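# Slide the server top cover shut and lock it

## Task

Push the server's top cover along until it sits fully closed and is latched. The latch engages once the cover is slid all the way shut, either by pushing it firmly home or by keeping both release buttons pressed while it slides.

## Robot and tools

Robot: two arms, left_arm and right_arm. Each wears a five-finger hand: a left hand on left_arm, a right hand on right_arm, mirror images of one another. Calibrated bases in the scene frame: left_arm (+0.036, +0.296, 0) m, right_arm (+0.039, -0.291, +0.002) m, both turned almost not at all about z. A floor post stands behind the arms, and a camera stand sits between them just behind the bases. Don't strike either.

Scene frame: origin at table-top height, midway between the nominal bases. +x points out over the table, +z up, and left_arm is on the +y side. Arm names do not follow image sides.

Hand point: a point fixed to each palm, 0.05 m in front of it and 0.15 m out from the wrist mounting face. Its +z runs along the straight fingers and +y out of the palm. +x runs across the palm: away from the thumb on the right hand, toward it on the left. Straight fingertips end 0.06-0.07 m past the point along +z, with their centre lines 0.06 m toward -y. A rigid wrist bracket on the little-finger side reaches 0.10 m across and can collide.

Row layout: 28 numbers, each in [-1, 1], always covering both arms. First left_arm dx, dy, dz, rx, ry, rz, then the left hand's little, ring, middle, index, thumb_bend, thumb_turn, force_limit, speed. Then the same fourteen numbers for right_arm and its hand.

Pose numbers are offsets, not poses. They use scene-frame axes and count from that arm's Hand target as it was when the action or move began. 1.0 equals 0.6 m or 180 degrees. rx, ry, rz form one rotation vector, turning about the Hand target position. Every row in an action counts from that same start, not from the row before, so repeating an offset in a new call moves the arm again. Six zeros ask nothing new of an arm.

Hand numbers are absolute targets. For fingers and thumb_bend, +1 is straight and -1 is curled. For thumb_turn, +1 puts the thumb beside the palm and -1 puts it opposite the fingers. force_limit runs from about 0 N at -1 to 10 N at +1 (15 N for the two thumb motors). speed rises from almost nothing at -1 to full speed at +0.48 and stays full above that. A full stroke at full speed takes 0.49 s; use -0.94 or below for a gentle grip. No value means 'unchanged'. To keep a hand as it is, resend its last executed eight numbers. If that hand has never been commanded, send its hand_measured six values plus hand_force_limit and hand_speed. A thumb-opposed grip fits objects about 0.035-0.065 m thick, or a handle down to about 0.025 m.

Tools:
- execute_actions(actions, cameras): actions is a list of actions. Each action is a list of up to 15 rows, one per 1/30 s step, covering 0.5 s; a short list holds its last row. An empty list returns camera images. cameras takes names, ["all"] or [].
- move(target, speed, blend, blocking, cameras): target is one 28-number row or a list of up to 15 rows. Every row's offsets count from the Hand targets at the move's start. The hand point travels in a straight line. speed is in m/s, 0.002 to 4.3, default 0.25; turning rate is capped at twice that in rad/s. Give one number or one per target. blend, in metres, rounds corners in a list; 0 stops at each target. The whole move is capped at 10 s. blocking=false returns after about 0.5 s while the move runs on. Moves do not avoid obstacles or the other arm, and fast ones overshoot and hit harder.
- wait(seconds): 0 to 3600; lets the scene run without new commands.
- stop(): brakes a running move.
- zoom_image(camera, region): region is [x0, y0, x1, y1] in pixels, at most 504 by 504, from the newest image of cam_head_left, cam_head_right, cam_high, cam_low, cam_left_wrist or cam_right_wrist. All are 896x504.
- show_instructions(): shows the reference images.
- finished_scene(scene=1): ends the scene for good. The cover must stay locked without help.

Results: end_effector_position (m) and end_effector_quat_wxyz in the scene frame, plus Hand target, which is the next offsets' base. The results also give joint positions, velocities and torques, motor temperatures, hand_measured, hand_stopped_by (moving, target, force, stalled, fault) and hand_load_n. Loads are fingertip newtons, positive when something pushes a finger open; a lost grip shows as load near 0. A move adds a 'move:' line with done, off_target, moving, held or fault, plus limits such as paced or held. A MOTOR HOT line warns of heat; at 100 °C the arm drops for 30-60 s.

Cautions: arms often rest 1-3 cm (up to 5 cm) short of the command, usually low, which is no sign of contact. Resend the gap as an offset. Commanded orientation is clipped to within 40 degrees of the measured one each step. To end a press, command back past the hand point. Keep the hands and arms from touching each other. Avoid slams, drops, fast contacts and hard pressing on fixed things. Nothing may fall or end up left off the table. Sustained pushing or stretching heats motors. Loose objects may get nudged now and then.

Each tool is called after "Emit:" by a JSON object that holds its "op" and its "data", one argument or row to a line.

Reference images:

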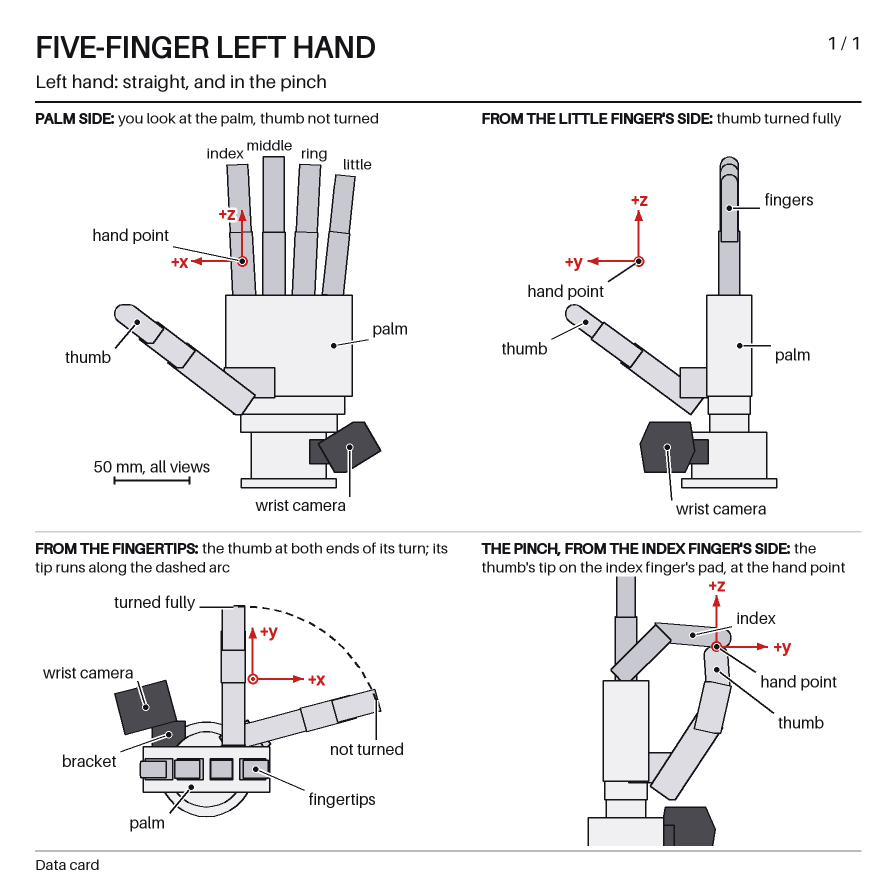

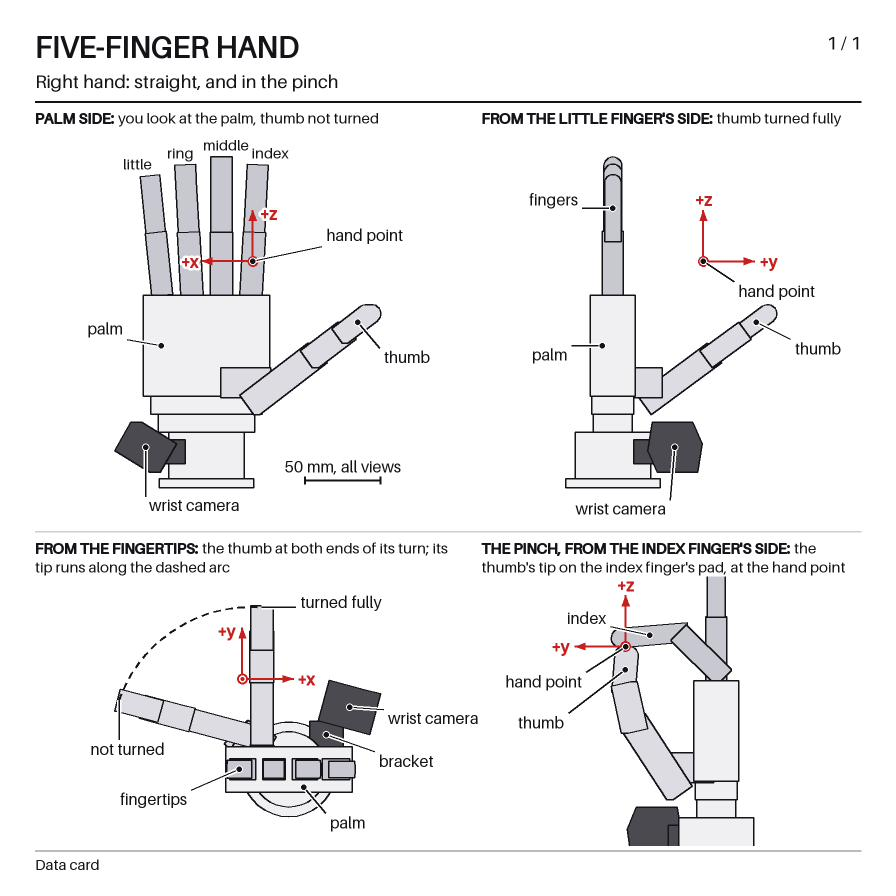

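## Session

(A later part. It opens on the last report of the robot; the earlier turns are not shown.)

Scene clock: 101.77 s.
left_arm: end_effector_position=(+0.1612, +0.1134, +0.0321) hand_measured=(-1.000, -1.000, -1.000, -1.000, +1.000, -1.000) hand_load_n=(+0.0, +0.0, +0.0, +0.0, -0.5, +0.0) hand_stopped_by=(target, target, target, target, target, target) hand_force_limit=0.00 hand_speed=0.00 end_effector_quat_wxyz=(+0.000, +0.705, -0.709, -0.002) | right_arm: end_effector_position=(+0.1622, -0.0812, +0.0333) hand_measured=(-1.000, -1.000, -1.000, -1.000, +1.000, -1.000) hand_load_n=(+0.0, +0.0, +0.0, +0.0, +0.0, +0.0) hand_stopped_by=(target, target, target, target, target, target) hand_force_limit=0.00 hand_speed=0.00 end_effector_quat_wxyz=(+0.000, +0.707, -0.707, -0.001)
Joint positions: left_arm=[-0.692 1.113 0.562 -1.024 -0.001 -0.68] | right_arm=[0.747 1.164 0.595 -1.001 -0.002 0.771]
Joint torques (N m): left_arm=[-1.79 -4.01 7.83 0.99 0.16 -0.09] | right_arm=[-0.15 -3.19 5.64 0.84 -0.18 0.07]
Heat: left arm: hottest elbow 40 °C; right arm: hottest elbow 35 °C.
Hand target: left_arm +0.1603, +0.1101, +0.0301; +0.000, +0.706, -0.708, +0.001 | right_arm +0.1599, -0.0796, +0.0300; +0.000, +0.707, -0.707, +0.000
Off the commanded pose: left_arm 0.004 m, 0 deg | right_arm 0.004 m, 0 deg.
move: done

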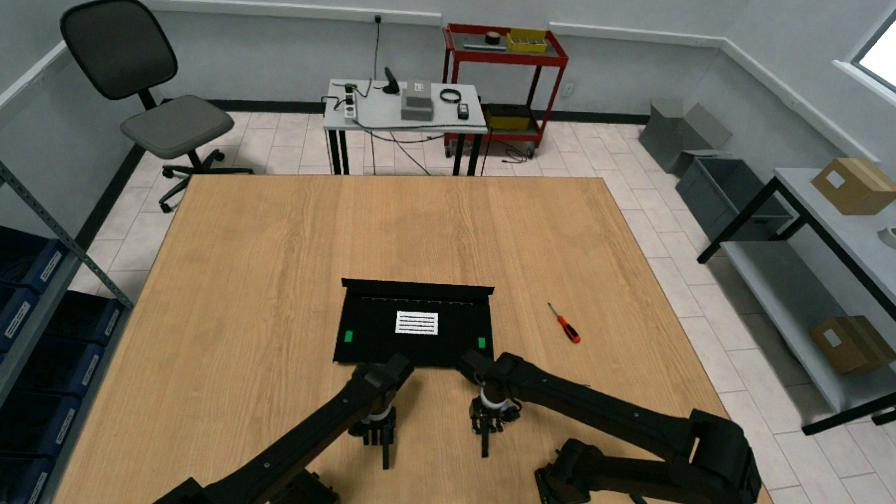

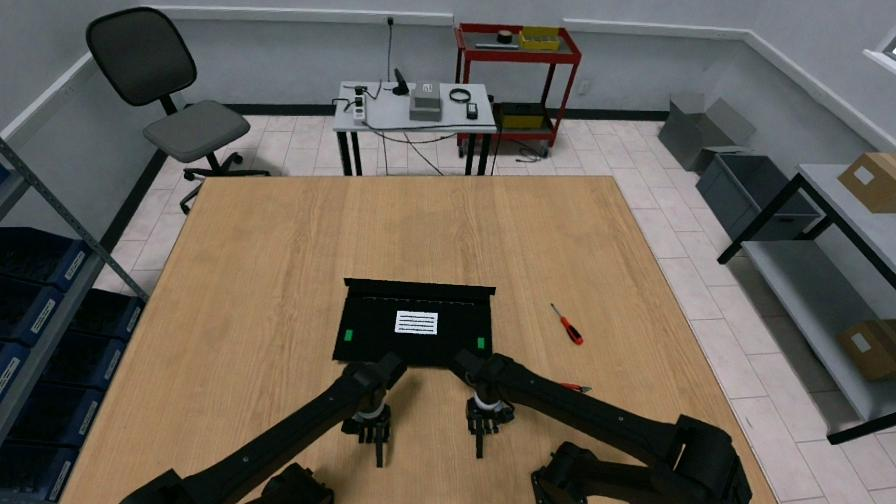

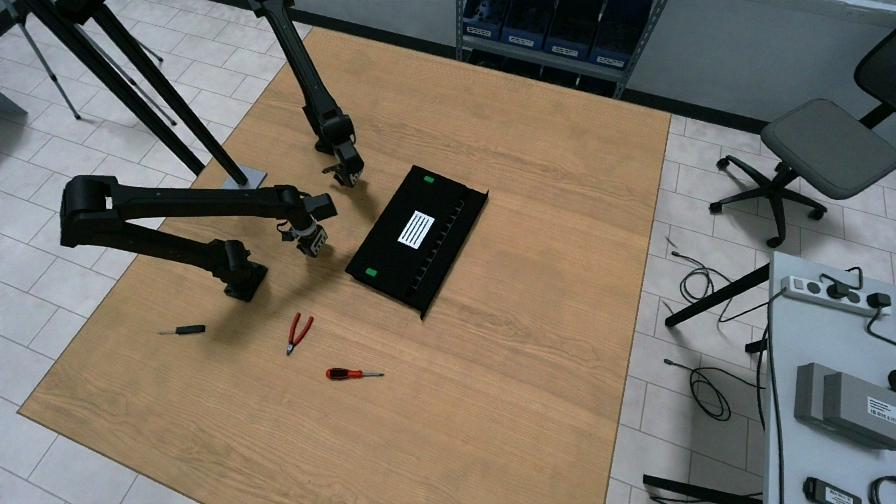

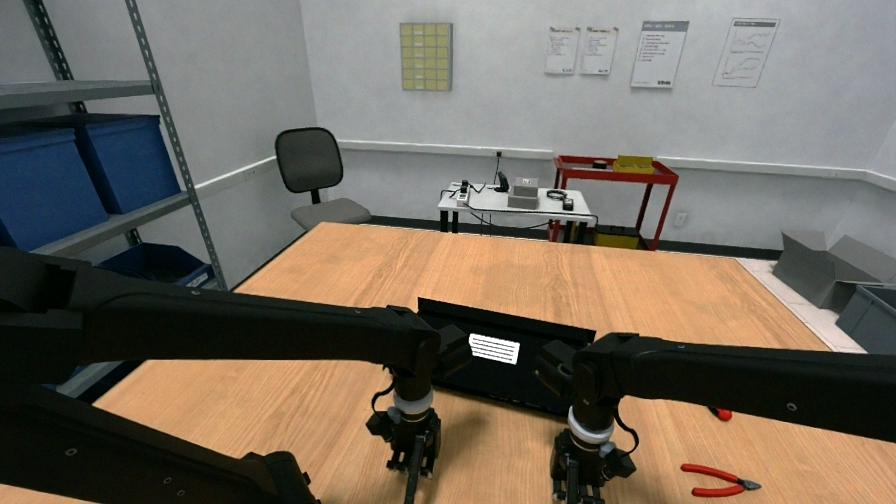

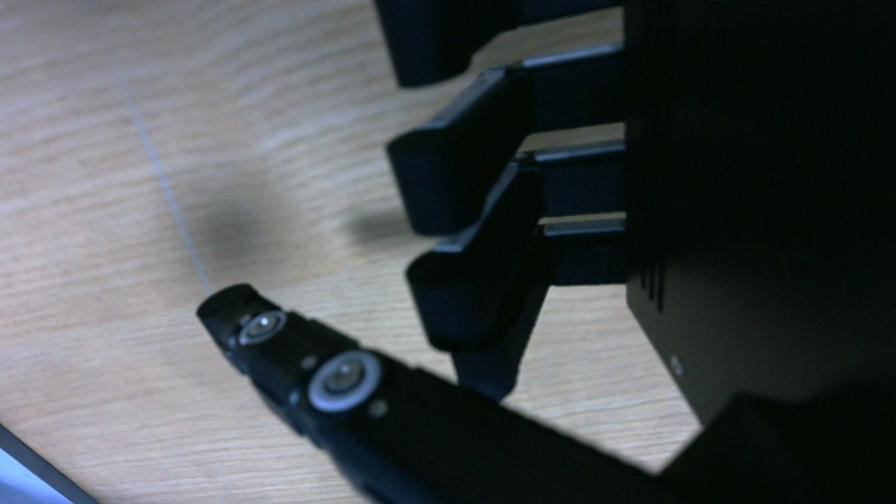

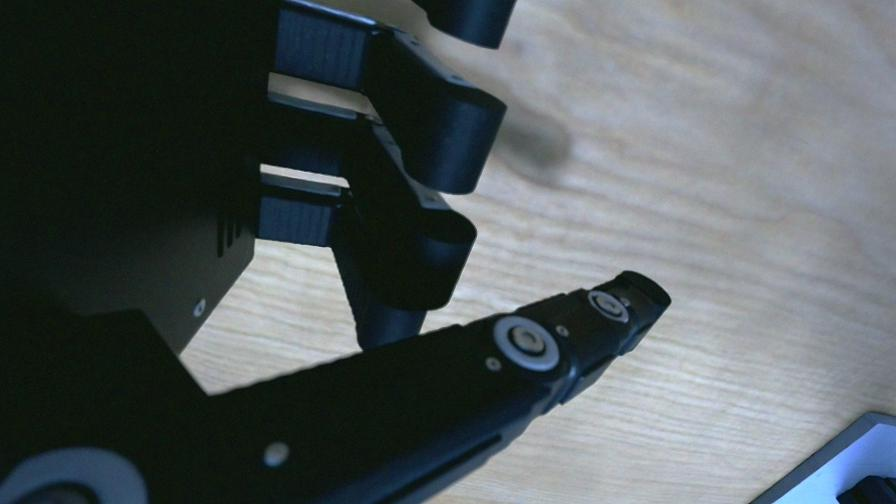

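Emit:
{"op": "move", "data": {
  "target": [
    [0.03,0.083,-0.037,0,0,-0.022,-1,-1,-1,-1,1,-1,0,0,0.03,0.058,-0.037,0,0,-0.022,-1,-1,-1,-1,1,-1,0,0],
    [0.1,0.083,-0.037,0,0,-0.022,-1,-1,-1,-1,1,-1,0,0,0.1,0.058,-0.037,0,0,-0.022,-1,-1,-1,-1,1,-1,0,0]
  ],
  "speed": 0.12,
  "blend": 0.02,
  "cameras": ["cam_high","cam_low","cam_head_left"]
}}

Emit:
{"op": "zoom_image", "data": {
  "camera": "cam_low",
  "region": [350, 290, 650, 490]
}}

Emit:
{"op": "zoom_image", "data": {
  "camera": "cam_high",
  "region": [270, 120, 500, 330]
}}

Scene clock: 128.27 s.
left_arm: end_effector_position=(+0.2053, +0.1633, +0.0036) hand_measured=(-1.000, -1.000, -1.000, -1.000, +1.000, -1.000) hand_load_n=(+0.0, +0.0, +0.5, +0.5, +0.0, +0.0) hand_stopped_by=(target, target, target, target, target, target) hand_force_limit=0.00 hand_speed=0.00 end_effector_quat_wxyz=(+0.005, +0.683, -0.731, -0.012) | right_arm: end_effector_position=(+0.2049, -0.0534, +0.0053) hand_measured=(-1.000, -1.000, -1.000, -1.000, +1.000, -1.000) hand_load_n=(+0.0, +0.0, +0.0, +0.0, +0.0, +0.0) hand_stopped_by=(target, target, target, target, target, target) hand_force_limit=0.00 hand_speed=0.00 end_effector_quat_wxyz=(-0.013, -0.682, +0.731, +0.002)
Joint positions: left_arm=[-0.434 1.244 0.564 -0.917 -0.001 -0.359] | right_arm=[0.709 1.377 0.682 -0.901 -0.003 0.803]
Joint torques (N m): left_arm=[0.26 -4.66 9.65 0.8 0.11 0.16] | right_arm=[-2.2 -4.78 7.54 0.85 -0.11 -0.16]
Motor temperatures (°C): left_arm=[32 27 37 28 25 26] | right_arm=[29 25 34 29 26 27]
Heat: left arm: hottest elbow 37 °C; right arm: hottest elbow 34 °C.
Hand target: left_arm +0.2203, +0.1599, +0.0079; +0.000, +0.682, -0.732, +0.001 | right_arm +0.2197, -0.0449, +0.0077; +0.000, +0.683, -0.731, +0.000
Off the commanded pose: left_arm 0.016 m, 2 deg | right_arm 0.017 m, 1 deg.
move: off_target (left_arm, right_arm)
Images, in order (width x height): cam_head_left 896x504, cam_high 896x504, cam_low 896x504.

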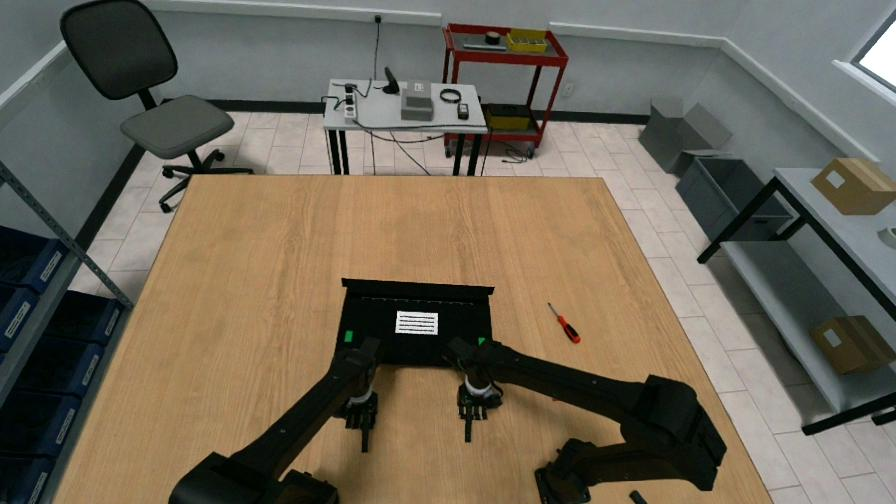

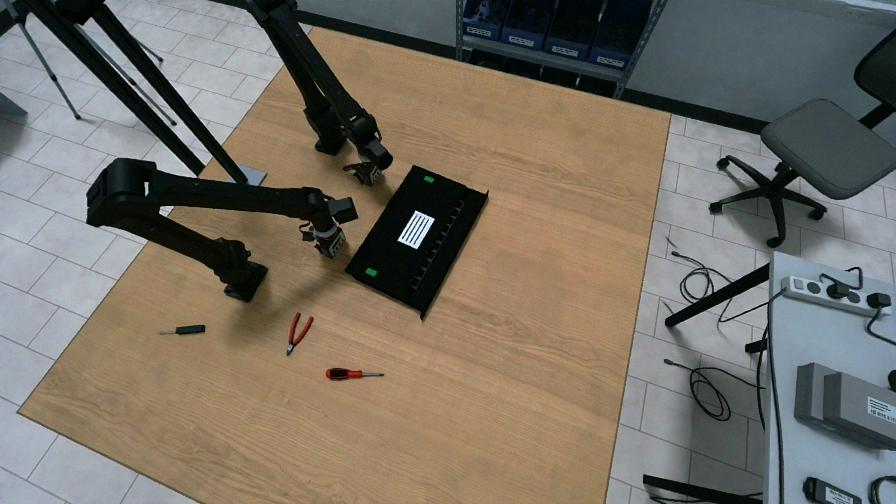

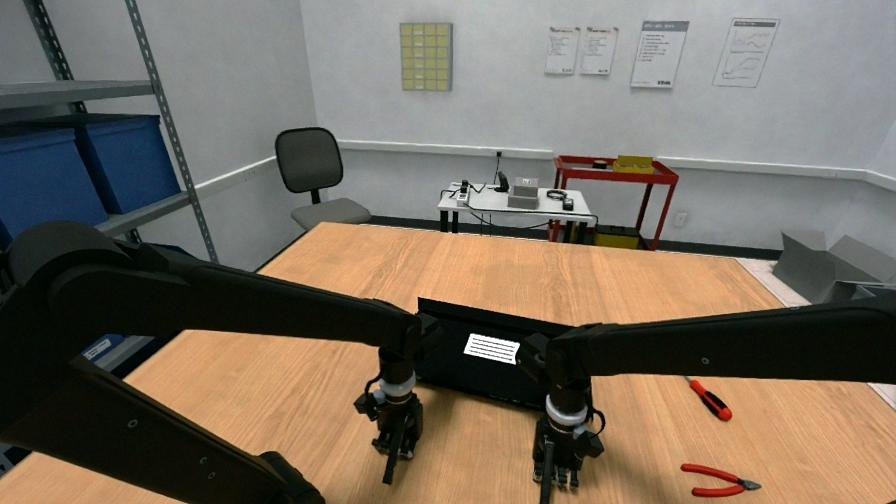

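Scaled by 1.680 from the camera's image (finer frame: 1280x720).

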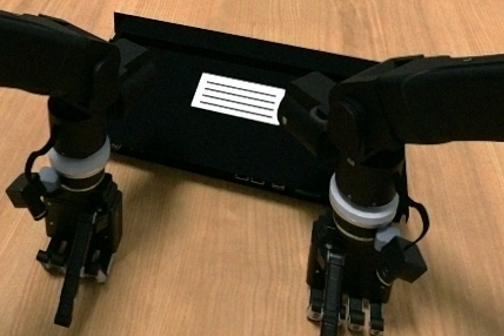

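Scaled by 2.191 from the camera's image (finer frame: 1280x720).

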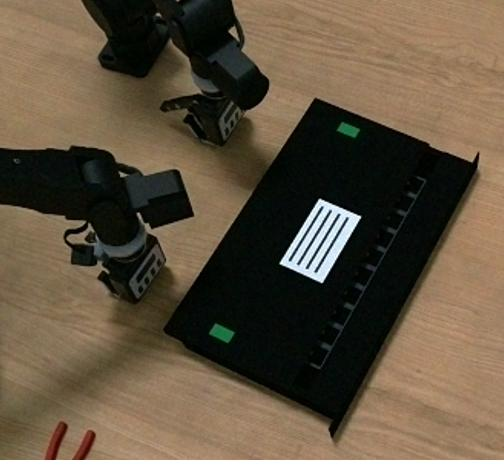

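Emit:
{"op": "move", "data": {
  "target": [0.1,0,0.012,0,0,0,-1,-1,-1,-1,1,-1,0,0,0.1,0,0.012,0,0,0,-1,-1,-1,-1,1,-1,0,0],
  "speed": 0.1,
  "cameras": ["cam_high","cam_low","cam_head_left"]
}}

Emit:
{"op": "zoom_image", "data": {
  "camera": "cam_low",
  "region": [350, 290, 650, 490]
}}

Emit:
{"op": "zoom_image", "data": {
  "camera": "cam_high",
  "region": [300, 130, 500, 330]
}}

Scene clock: 134.77 s.
left_arm: end_effector_position=(+0.2671, +0.1610, +0.0105) hand_measured=(-1.000, -1.000, -1.000, -1.000, +1.000, -1.000) hand_load_n=(+0.0, +0.0, +0.0, +0.0, +0.0, +0.0) hand_stopped_by=(target, target, target, target, target, target) hand_force_limit=0.00 hand_speed=0.00 end_effector_quat_wxyz=(+0.003, +0.683, -0.731, -0.007) | right_arm: end_effector_position=(+0.2673, -0.0495, +0.0102) hand_measured=(-1.000, -1.000, -1.000, -1.000, +1.000, -1.000) hand_load_n=(+0.0, +0.0, +0.0, +0.0, +0.0, +0.0) hand_stopped_by=(target, target, target, target, target, target) hand_force_limit=0.00 hand_speed=0.00 end_effector_quat_wxyz=(-0.005, -0.681, +0.732, +0.001)
Joint positions: left_arm=[-0.359 1.382 0.712 -0.917 -0.001 -0.284] | right_arm=[0.6 1.484 0.812 -0.909 -0.001 0.696]
Joint torques (N m): left_arm=[0.15 -6.53 9.89 0.46 0.13 0.14] | right_arm=[-2.14 -6.89 7.98 -0.14 -0.19 -0.18]
Heat: left arm: hottest elbow 37 °C; right arm: hottest elbow 34 °C.
Hand target: left_arm +0.2802, +0.1599, +0.0150; +0.000, +0.682, -0.732, +0.000 | right_arm +0.2798, -0.0449, +0.0150; +0.000, +0.683, -0.731, +0.000
Off the commanded pose: left_arm 0.014 m, 1 deg | right_arm 0.014 m, 1 deg.
move: off_target (left_arm, right_arm)
Images, in order (width x height): cam_head_left 896x504, cam_high 896x504, cam_low 896x504.

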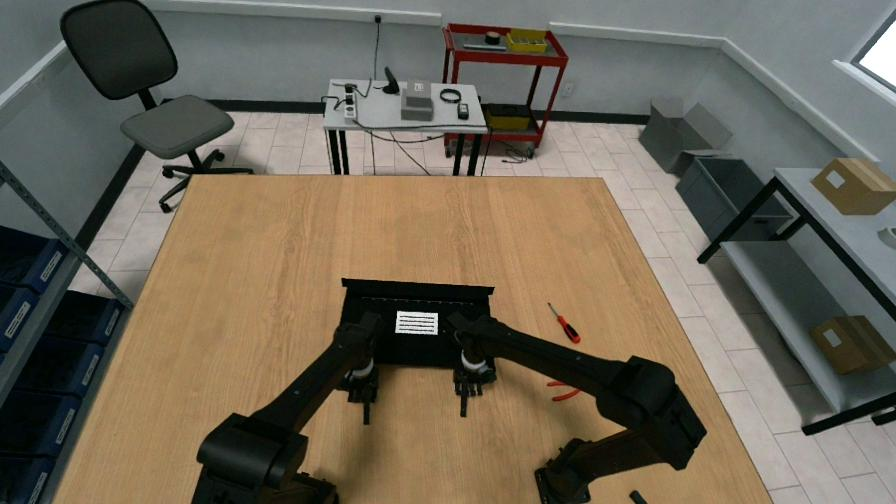

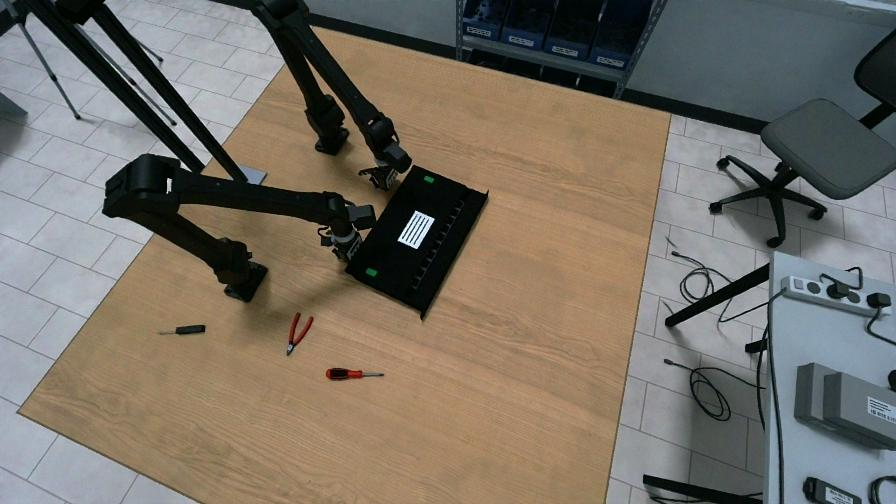

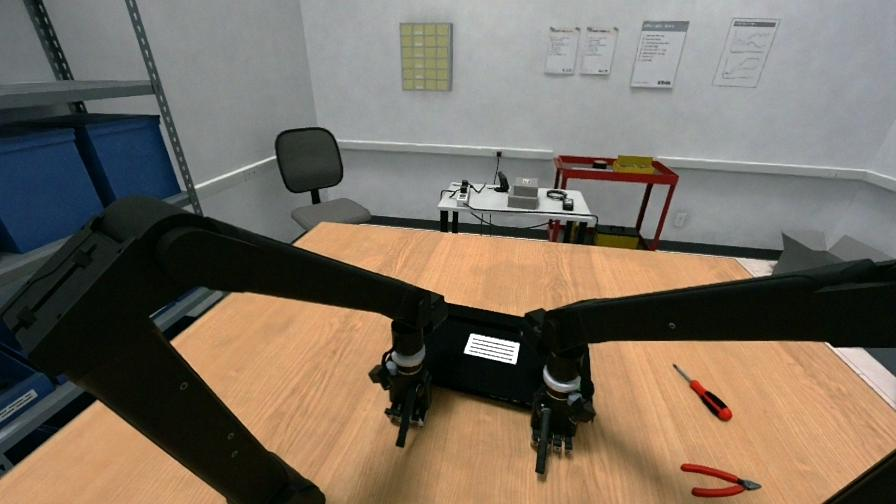

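Scaled by 1.680 from the camera's image (finer frame: 1280x720).

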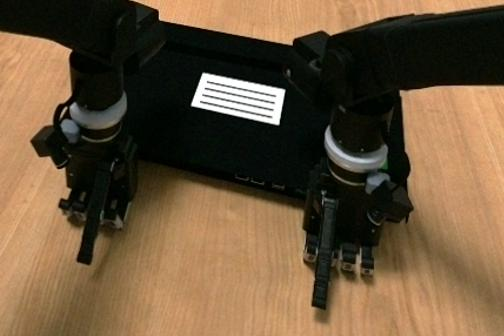

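Scaled by 2.520 from the camera's image (finer frame: 1280x720).

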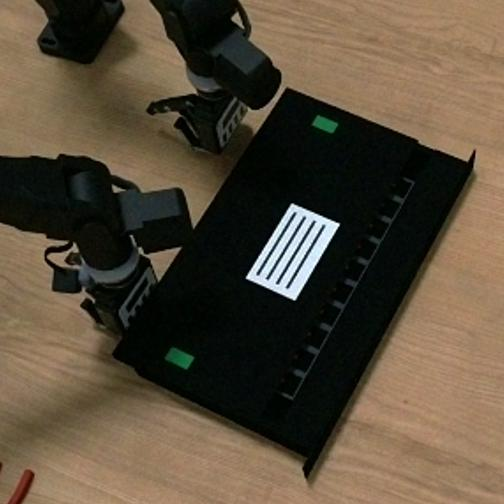

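Emit:
{"op": "move", "data": {
  "target": [0.05,0,0,0,0,0,-1,-1,-1,-1,1,-1,0,0,0.02,0,0,0,0,0,-1,-1,-1,-1,1,-1,0,0],
  "speed": 0.08,
  "cameras": ["cam_high","cam_low"]
}}

Emit:
{"op": "zoom_image", "data": {
  "camera": "cam_low",
  "region": [350, 290, 650, 490]
}}

Emit:
{"op": "zoom_image", "data": {
  "camera": "cam_high",
  "region": [300, 130, 500, 330]
}}

Scene clock: 145.83 s.
left_arm: end_effector_position=(+0.2976, +0.1601, +0.0108) hand_measured=(-1.000, -1.000, -1.000, -1.000, +1.000, -1.000) hand_load_n=(+0.0, +0.0, +0.0, +0.0, +0.0, +0.0) hand_stopped_by=(target, target, target, target, target, target) hand_force_limit=0.00 hand_speed=0.00 end_effector_quat_wxyz=(+0.002, +0.683, -0.731, -0.005) | right_arm: end_effector_position=(+0.2737, -0.0504, +0.0087) hand_measured=(-1.000, -1.000, -1.000, -1.000, +1.000, -1.000) hand_load_n=(+0.0, +0.0, +0.0, +0.0, -0.5, +0.0) hand_stopped_by=(target, target, target, target, target, target) hand_force_limit=0.00 hand_speed=0.00 end_effector_quat_wxyz=(-0.010, -0.682, +0.731, +0.002)
Joint positions: left_arm=[-0.331 1.452 0.786 -0.917 -0.001 -0.256] | right_arm=[0.587 1.506 0.831 -0.916 -0.001 0.681]
Joint torques (N m): left_arm=[0.21 -7.47 10.04 0.36 0.14 0.15] | right_arm=[-2.32 -6.95 8.44 -0.02 -0.15 -0.22]
Heat: left arm: hottest elbow 37 °C; right arm: hottest elbow 34 °C.
Hand target: left_arm +0.3103, +0.1598, +0.0151; +0.000, +0.682, -0.732, +0.001 | right_arm +0.2919, -0.0449, +0.0149; +0.000, +0.683, -0.731, +0.000
Off the commanded pose: left_arm 0.013 m, 1 deg | right_arm 0.020 m, 1 deg.
move: off_target (left_arm, right_arm)

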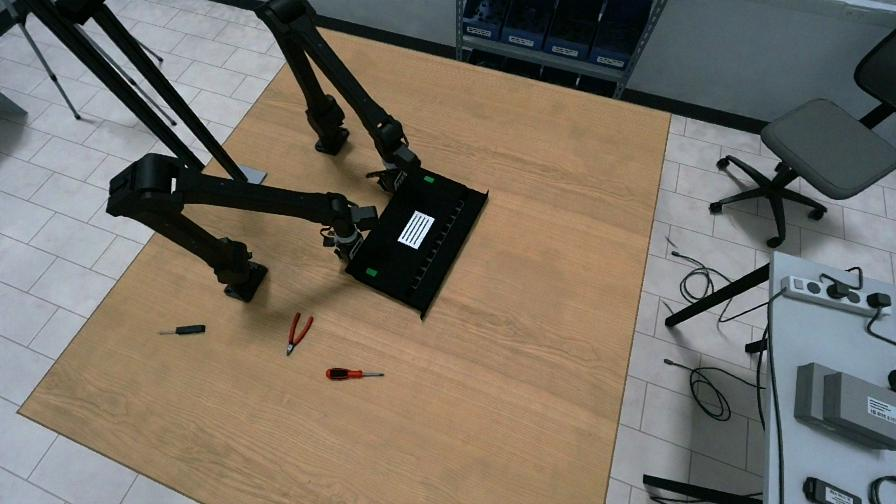

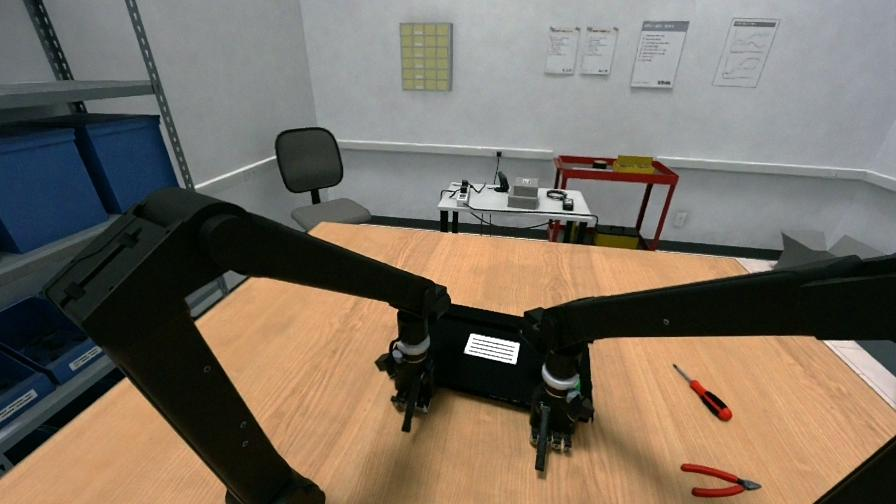

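Scaled by 1.680 from the camera's image (finer frame: 1280x720).

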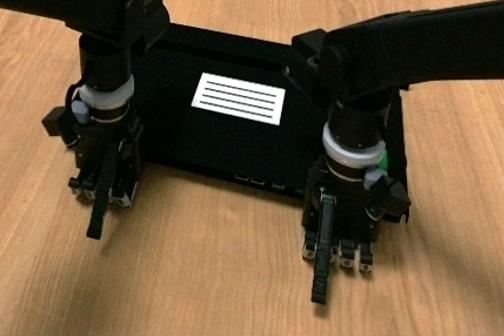

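Scaled by 2.520 from the camera's image (finer frame: 1280x720).

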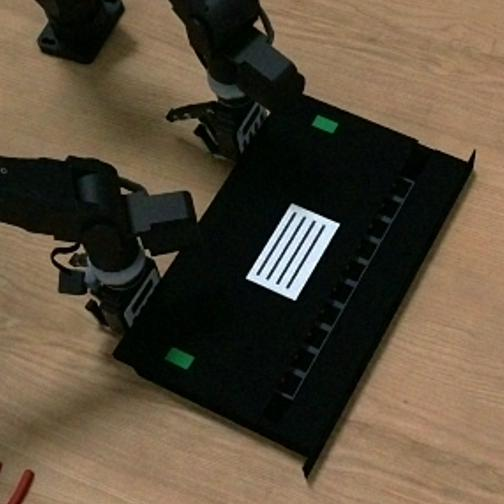

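Emit:
{"op": "move", "data": {
  "target": [0.03,0,0,0,0,0,-1,-1,-1,-1,1,-1,0,0,0.03,0,0,0,0,0,-1,-1,-1,-1,1,-1,0,0],
  "speed": 0.06,
  "cameras": ["cam_high"]
}}

Emit:
{"op": "zoom_image", "data": {
  "camera": "cam_high",
  "region": [300, 130, 500, 330]
}}

Scene clock: 150.57 s.
left_arm: end_effector_position=(+0.3073, +0.1612, +0.0075) hand_measured=(-1.000, -1.000, -1.000, -1.000, +1.000, -1.000) hand_load_n=(+0.0, +0.0, +0.0, +0.0, +0.0, +0.0) hand_stopped_by=(target, target, target, target, target, target) hand_force_limit=0.00 hand_speed=0.00 end_effector_quat_wxyz=(+0.007, +0.679, -0.734, -0.012) | right_arm: end_effector_position=(+0.2794, -0.0523, +0.0065) hand_measured=(-1.000, -1.000, -1.000, -1.000, +1.000, -1.000) hand_load_n=(+0.5, +0.0, +0.0, +0.0, +0.0, +0.0) hand_stopped_by=(target, target, target, target, target, target) hand_force_limit=0.00 hand_speed=0.00 end_effector_quat_wxyz=(-0.024, -0.681, +0.732, +0.007)
Joint positions: left_arm=[-0.32 1.493 0.818 -0.922 0 -0.234] | right_arm=[0.571 1.539 0.857 -0.938 -0.007 0.667]
Joint torques (N m): left_arm=[0.73 -8.23 11.17 0.31 0.1 0.11] | right_arm=[-3.43 -7.59 9.44 0.58 0.08 -0.35]
Heat: left arm: hottest elbow 37 °C; right arm: hottest elbow 35 °C.
Hand target: left_arm +0.3284, +0.1598, +0.0151; +0.000, +0.681, -0.732, +0.001 | right_arm +0.3098, -0.0448, +0.0149; +0.000, +0.683, -0.731, +0.000
Off the commanded pose: left_arm 0.022 m, 2 deg | right_arm 0.033 m, 3 deg.
move: off_target (left_arm, right_arm)

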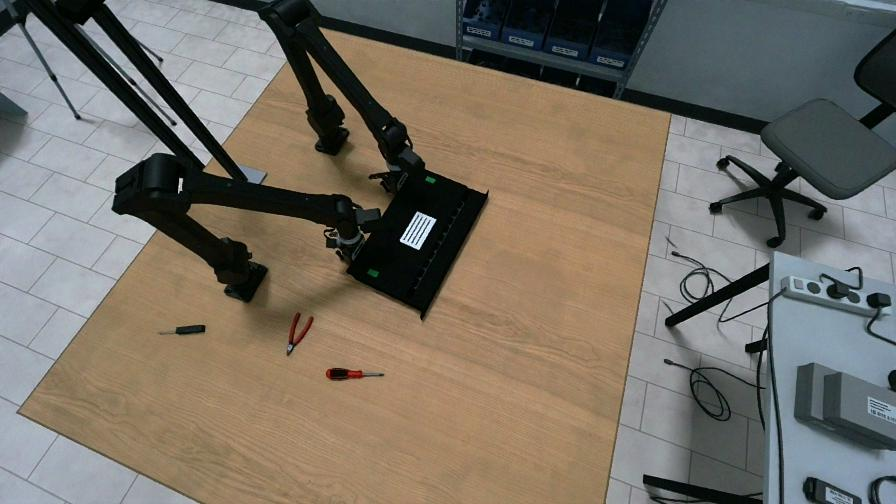

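Scaled by 2.520 from the camera's image (finer frame: 1280x720).

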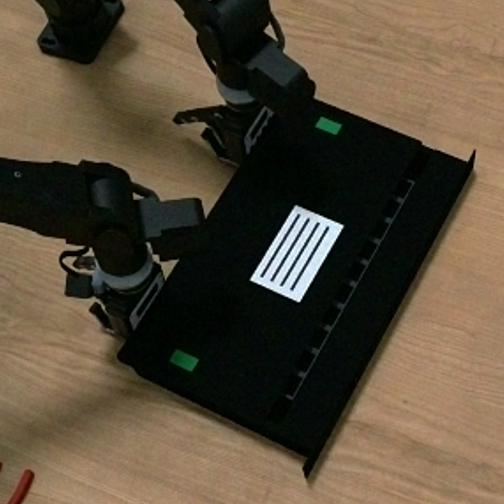

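Emit:
{"op": "move", "data": {
  "target": [0.035,0,0.01,0,0,0,-1,-1,-1,-1,1,-1,0,0,0.035,0.005,0.01,0,0,0,-1,-1,-1,-1,1,-1,0,0],
  "speed": 0.06,
  "cameras": ["cam_high"]
}}

Emit:
{"op": "zoom_image", "data": {
  "camera": "cam_high",
  "region": [300, 130, 500, 330]
}}

Scene clock: 155.43 s.
left_arm: end_effector_position=(+0.3179, +0.1623, +0.0122) hand_measured=(-1.000, -1.000, -1.000, -1.000, +1.000, -1.000) hand_load_n=(+0.0, +0.0, +0.0, +0.0, +0.0, +0.0) hand_stopped_by=(target, target, target, target, target, target) hand_force_limit=0.00 hand_speed=0.00 end_effector_quat_wxyz=(-0.013, -0.674, +0.738, +0.021) | right_arm: end_effector_position=(+0.2900, -0.0519, +0.0098) hand_measured=(-1.000, -1.000, -1.000, -1.000, +1.000, -1.000) hand_load_n=(+0.0, +0.0, +0.0, +0.0, +0.0, +0.0) hand_stopped_by=(target, target, target, target, target, target) hand_force_limit=0.00 hand_speed=0.00 end_effector_quat_wxyz=(-0.036, -0.680, +0.732, +0.011)
Joint positions: left_arm=[-0.308 1.526 0.866 -0.959 0.002 -0.211] | right_arm=[0.554 1.572 0.903 -0.976 -0.01 0.652]
Joint torques (N m): left_arm=[0.97 -8.35 12.44 0.68 -0.02 0.04] | right_arm=[-3.49 -8.29 10.61 0.92 0.24 -0.39]
Heat: left arm: hottest elbow 37 °C; right arm: hottest elbow 35 °C.
Hand target: left_arm +0.3494, +0.1599, +0.0212; +0.000, -0.682, +0.732, -0.001 | right_arm +0.3308, -0.0418, +0.0209; +0.000, +0.683, -0.731, +0.000
Off the commanded pose: left_arm 0.033 m, 3 deg | right_arm 0.043 m, 4 deg.
move: off_target (left_arm, right_arm)

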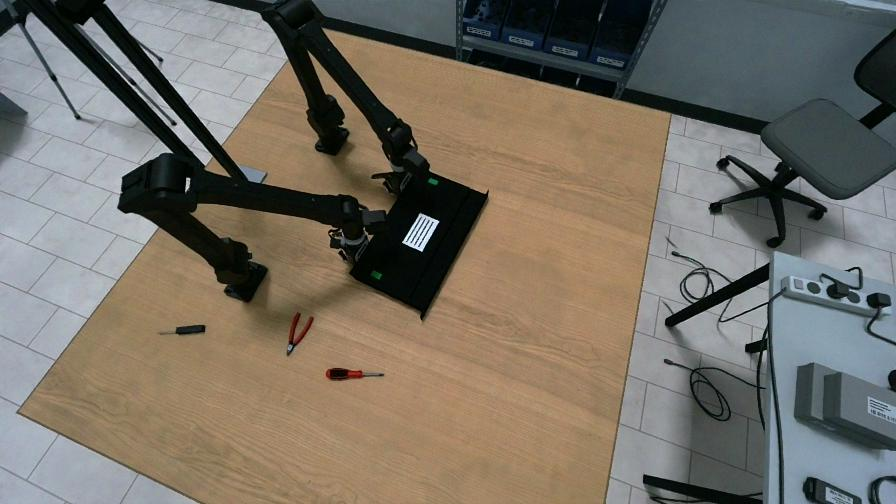

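Scaled by 2.520 from the camera's image (finer frame: 1280x720).

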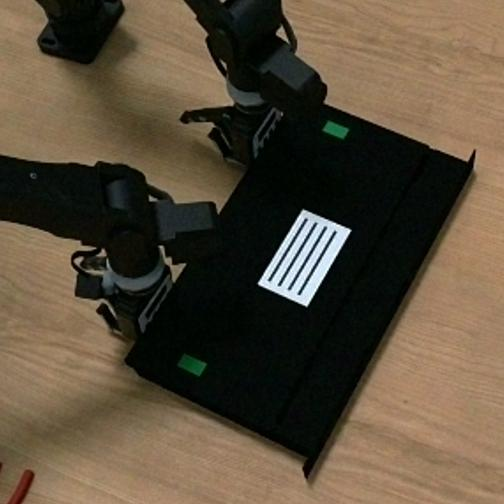

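Emit:
{"op": "move", "data": {
  "target": [0.03,0,0.0,0,0,0,-1,-1,-1,-1,1,-1,0,0,0.03,0.0,0.0,0,0,0,-1,-1,-1,-1,1,-1,0,0],
  "speed": 0.06,
  "cameras": ["cam_high"]
}}

Emit:
{"op": "zoom_image", "data": {
  "camera": "cam_high",
  "region": [300, 130, 500, 330]
}}

Scene clock: 159.80 s.
left_arm: end_effector_position=(+0.3167, +0.1647, +0.0105) hand_measured=(-1.000, -1.000, -1.000, -1.000, +1.000, -1.000) hand_load_n=(+0.0, +0.0, +0.0, +0.0, +0.0, +0.0) hand_stopped_by=(target, target, target, target, target, target) hand_force_limit=0.00 hand_speed=0.00 end_effector_quat_wxyz=(-0.027, -0.673, +0.739, +0.038) | right_arm: end_effector_position=(+0.2897, -0.0525, +0.0111) hand_measured=(-1.000, -1.000, -1.000, -1.000, +1.000, -1.000) hand_load_n=(+0.0, +0.5, +0.0, +0.0, +0.0, +0.0) hand_stopped_by=(target, target, target, target, target, target) hand_force_limit=0.00 hand_speed=0.00 end_effector_quat_wxyz=(-0.052, -0.680, +0.731, +0.019)
Joint positions: left_arm=[-0.301 1.559 0.888 -0.993 0.007 -0.2] | right_arm=[0.549 1.594 0.927 -1.013 -0.018 0.645]
Joint torques (N m): left_arm=[1.49 -8.64 14.39 1.33 -0.24 0.05] | right_arm=[-5.36 -8 11.78 1.96 0.62 -0.49]
Heat: left arm: hottest elbow 38 °C; right arm: hottest elbow 36 °C.
Hand target: left_arm +0.3674, +0.1598, +0.0211; +0.000, -0.682, +0.732, -0.001 | right_arm +0.3489, -0.0417, +0.0211; +0.000, +0.683, -0.731, +0.000
Off the commanded pose: left_arm 0.052 m, 6 deg | right_arm 0.061 m, 6 deg.
move: off_target (left_arm, right_arm)

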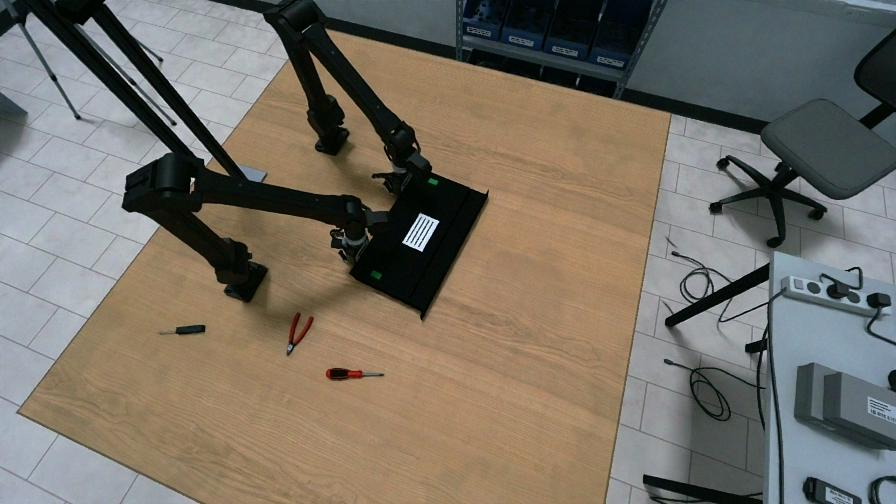

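Scaled by 2.520 from the camera's image (finer frame: 1280x720).

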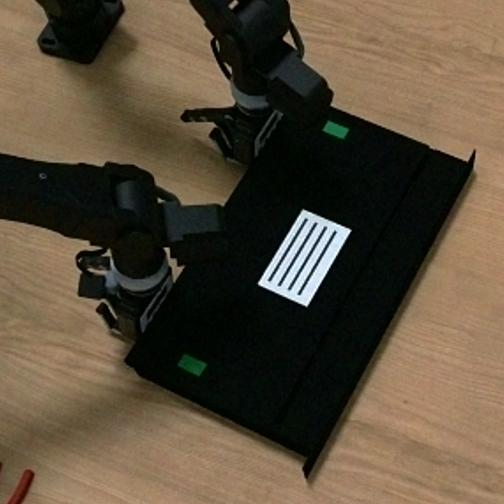

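Emit:
{"op": "move", "data": {
  "target": [0.05,0,0.0,0,-0.02,0,-1,-1,-1,-1,1,-1,0,0,0.05,0.0,0.0,0,-0.02,0,-1,-1,-1,-1,1,-1,0,0],
  "speed": 0.06,
  "cameras": ["cam_high"]
}}

Emit:
{"op": "zoom_image", "data": {
  "camera": "cam_high",
  "region": [300, 130, 500, 330]
}}

Scene clock: 167.90 s.
left_arm: end_effector_position=(+0.3221, +0.1647, +0.0103) hand_measured=(-1.000, -1.000, -1.000, -1.000, +1.000, -1.000) hand_load_n=(+0.0, +0.0, +0.0, +0.5, +0.0, +0.0) hand_stopped_by=(target, target, target, target, target, target) hand_force_limit=0.00 hand_speed=0.00 end_effector_quat_wxyz=(-0.024, -0.673, +0.739, +0.038) | right_arm: end_effector_position=(+0.2956, -0.0542, +0.0098) hand_measured=(-1.000, -1.000, -1.000, -1.000, +1.000, -1.000) hand_load_n=(+0.0, +0.0, +0.5, +0.0, +0.0, +0.0) hand_stopped_by=(target, target, target, target, target, target) hand_force_limit=0.00 hand_speed=0.00 end_effector_quat_wxyz=(-0.053, -0.681, +0.730, +0.010)
Joint positions: left_arm=[-0.3 1.569 0.9 -0.993 0.001 -0.199] | right_arm=[0.545 1.603 0.938 -1.013 -0.001 0.64]
Joint torques (N m): left_arm=[2.55 -8.64 16.42 2.52 -0.8 0.12] | right_arm=[-6.71 -8.35 13.3 3.21 1.28 -0.63]
Heat: left arm: hottest elbow 39 °C; right arm: hottest elbow 37 °C.
Hand target: left_arm +0.3974, +0.1600, +0.0212; +0.023, -0.681, +0.731, -0.022 | right_arm +0.3788, -0.0418, +0.0209; -0.023, +0.682, -0.730, +0.021
Off the commanded pose: left_arm 0.076 m, 9 deg | right_arm 0.085 m, 9 deg.
move: off_target (left_arm, right_arm)

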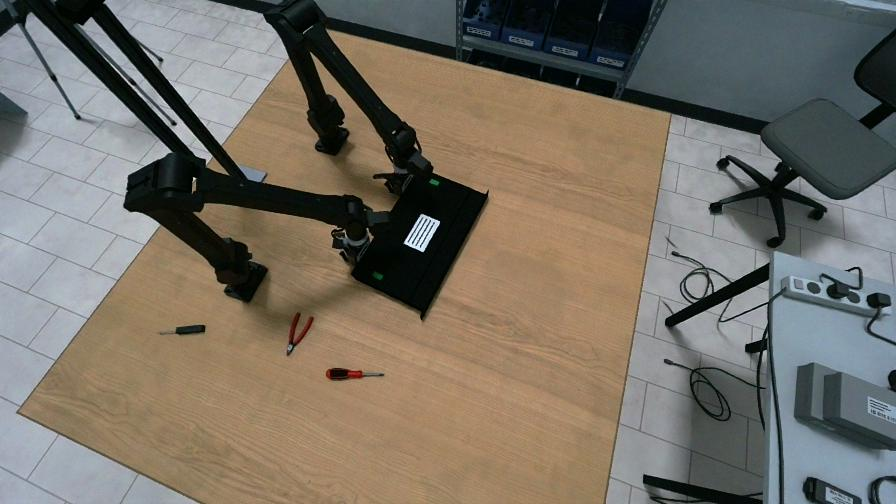

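Scaled by 2.520 from the camera's image (finer frame: 1280x720).

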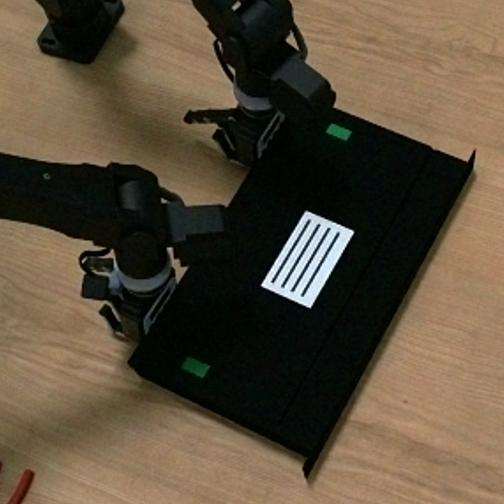

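Emit:
{"op": "move", "data": {
  "target": [0.035,0,0.0,0,0,0,-1,-1,-1,-1,1,-1,0,0,0.035,0.0,0.0,0,0,0,-1,-1,-1,-1,1,-1,0,0],
  "speed": 0.06,
  "cameras": ["cam_high", "cam_head_left"]
}}

Emit:
{"op": "zoom_image", "data": {
  "camera": "cam_high",
  "region": [300, 130, 500, 330]
}}

Emit:
{"op": "zoom_image", "data": {
  "camera": "cam_head_left",
  "region": [325, 265, 505, 375]
}}

Scene clock: 173.57 s.
left_arm: end_effector_position=(+0.3256, +0.1675, +0.0095) hand_measured=(-1.000, -1.000, -1.000, -1.000, +1.000, -1.000) hand_load_n=(+0.0, +0.0, +0.0, +0.0, +0.0, +0.0) hand_stopped_by=(target, target, target, target, target, target) hand_force_limit=0.00 hand_speed=0.00 end_effector_quat_wxyz=(-0.031, -0.671, +0.739, +0.052) | right_arm: end_effector_position=(+0.2992, -0.0549, +0.0103) hand_measured=(-1.000, -1.000, -1.000, -1.000, +1.000, -1.000) hand_load_n=(+0.0, +0.0, +0.0, +0.0, +0.0, +0.0) hand_stopped_by=(target, target, target, target, target, target) hand_force_limit=0.00 hand_speed=0.00 end_effector_quat_wxyz=(-0.067, -0.680, +0.730, +0.014)
Joint positions: left_arm=[-0.291 1.599 0.928 -1.02 0 -0.187] | right_arm=[0.538 1.628 0.965 -1.044 -0.002 0.635]
Joint torques (N m): left_arm=[2.84 -8.7 18.67 2.82 -0.74 0.14] | right_arm=[-8.06 -8.23 14.8 3.71 1.5 -0.77]
Motor temperatures (°C): left_arm=[32 27 42 27 25 26] | right_arm=[29 26 38 29 28 27]
Heat: left arm: hottest elbow 42 °C; right arm: hottest elbow 38 °C.
Hand target: left_arm +0.4183, +0.1598, +0.0211; +0.023, -0.681, +0.731, -0.022 | right_arm +0.3999, -0.0418, +0.0210; -0.023, +0.682, -0.730, +0.021
Off the commanded pose: left_arm 0.094 m, 11 deg | right_arm 0.102 m, 11 deg.
move: off_target (left_arm, right_arm)
Images, in order (width x height): cam_head_left 896x504, cam_high 896x504.

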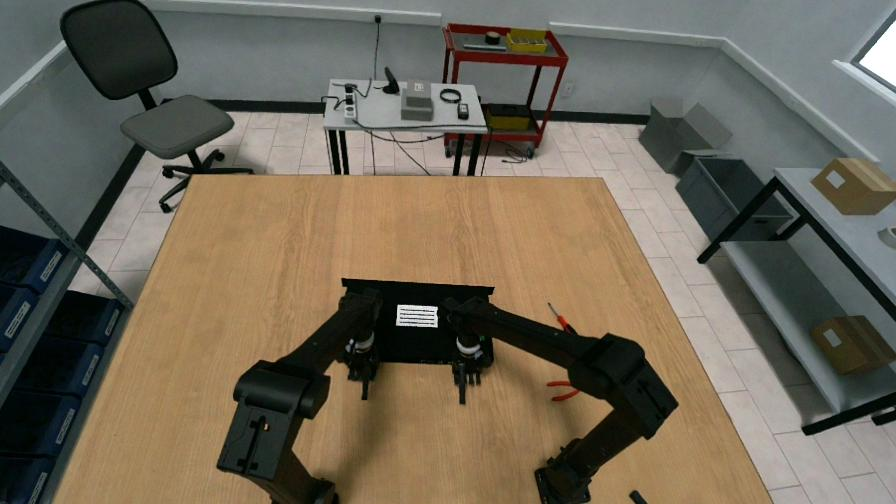

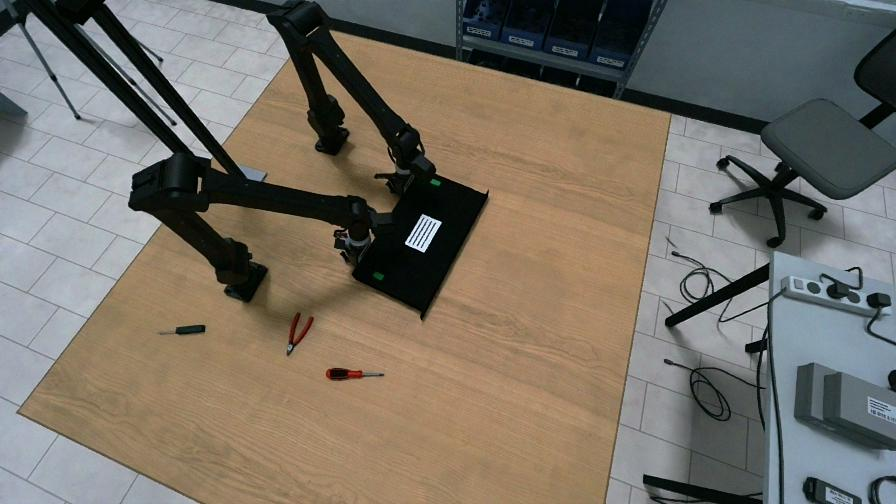

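Scaled by 2.520 from the camera's image (finer frame: 1280x720).

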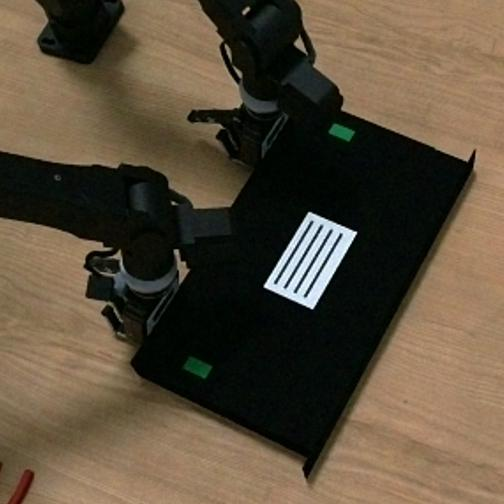

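Scaled by 2.800 from the camera's image (finer frame: 1280x720).

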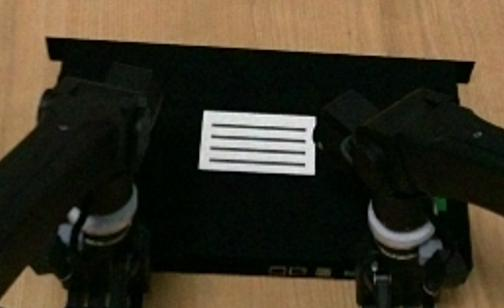

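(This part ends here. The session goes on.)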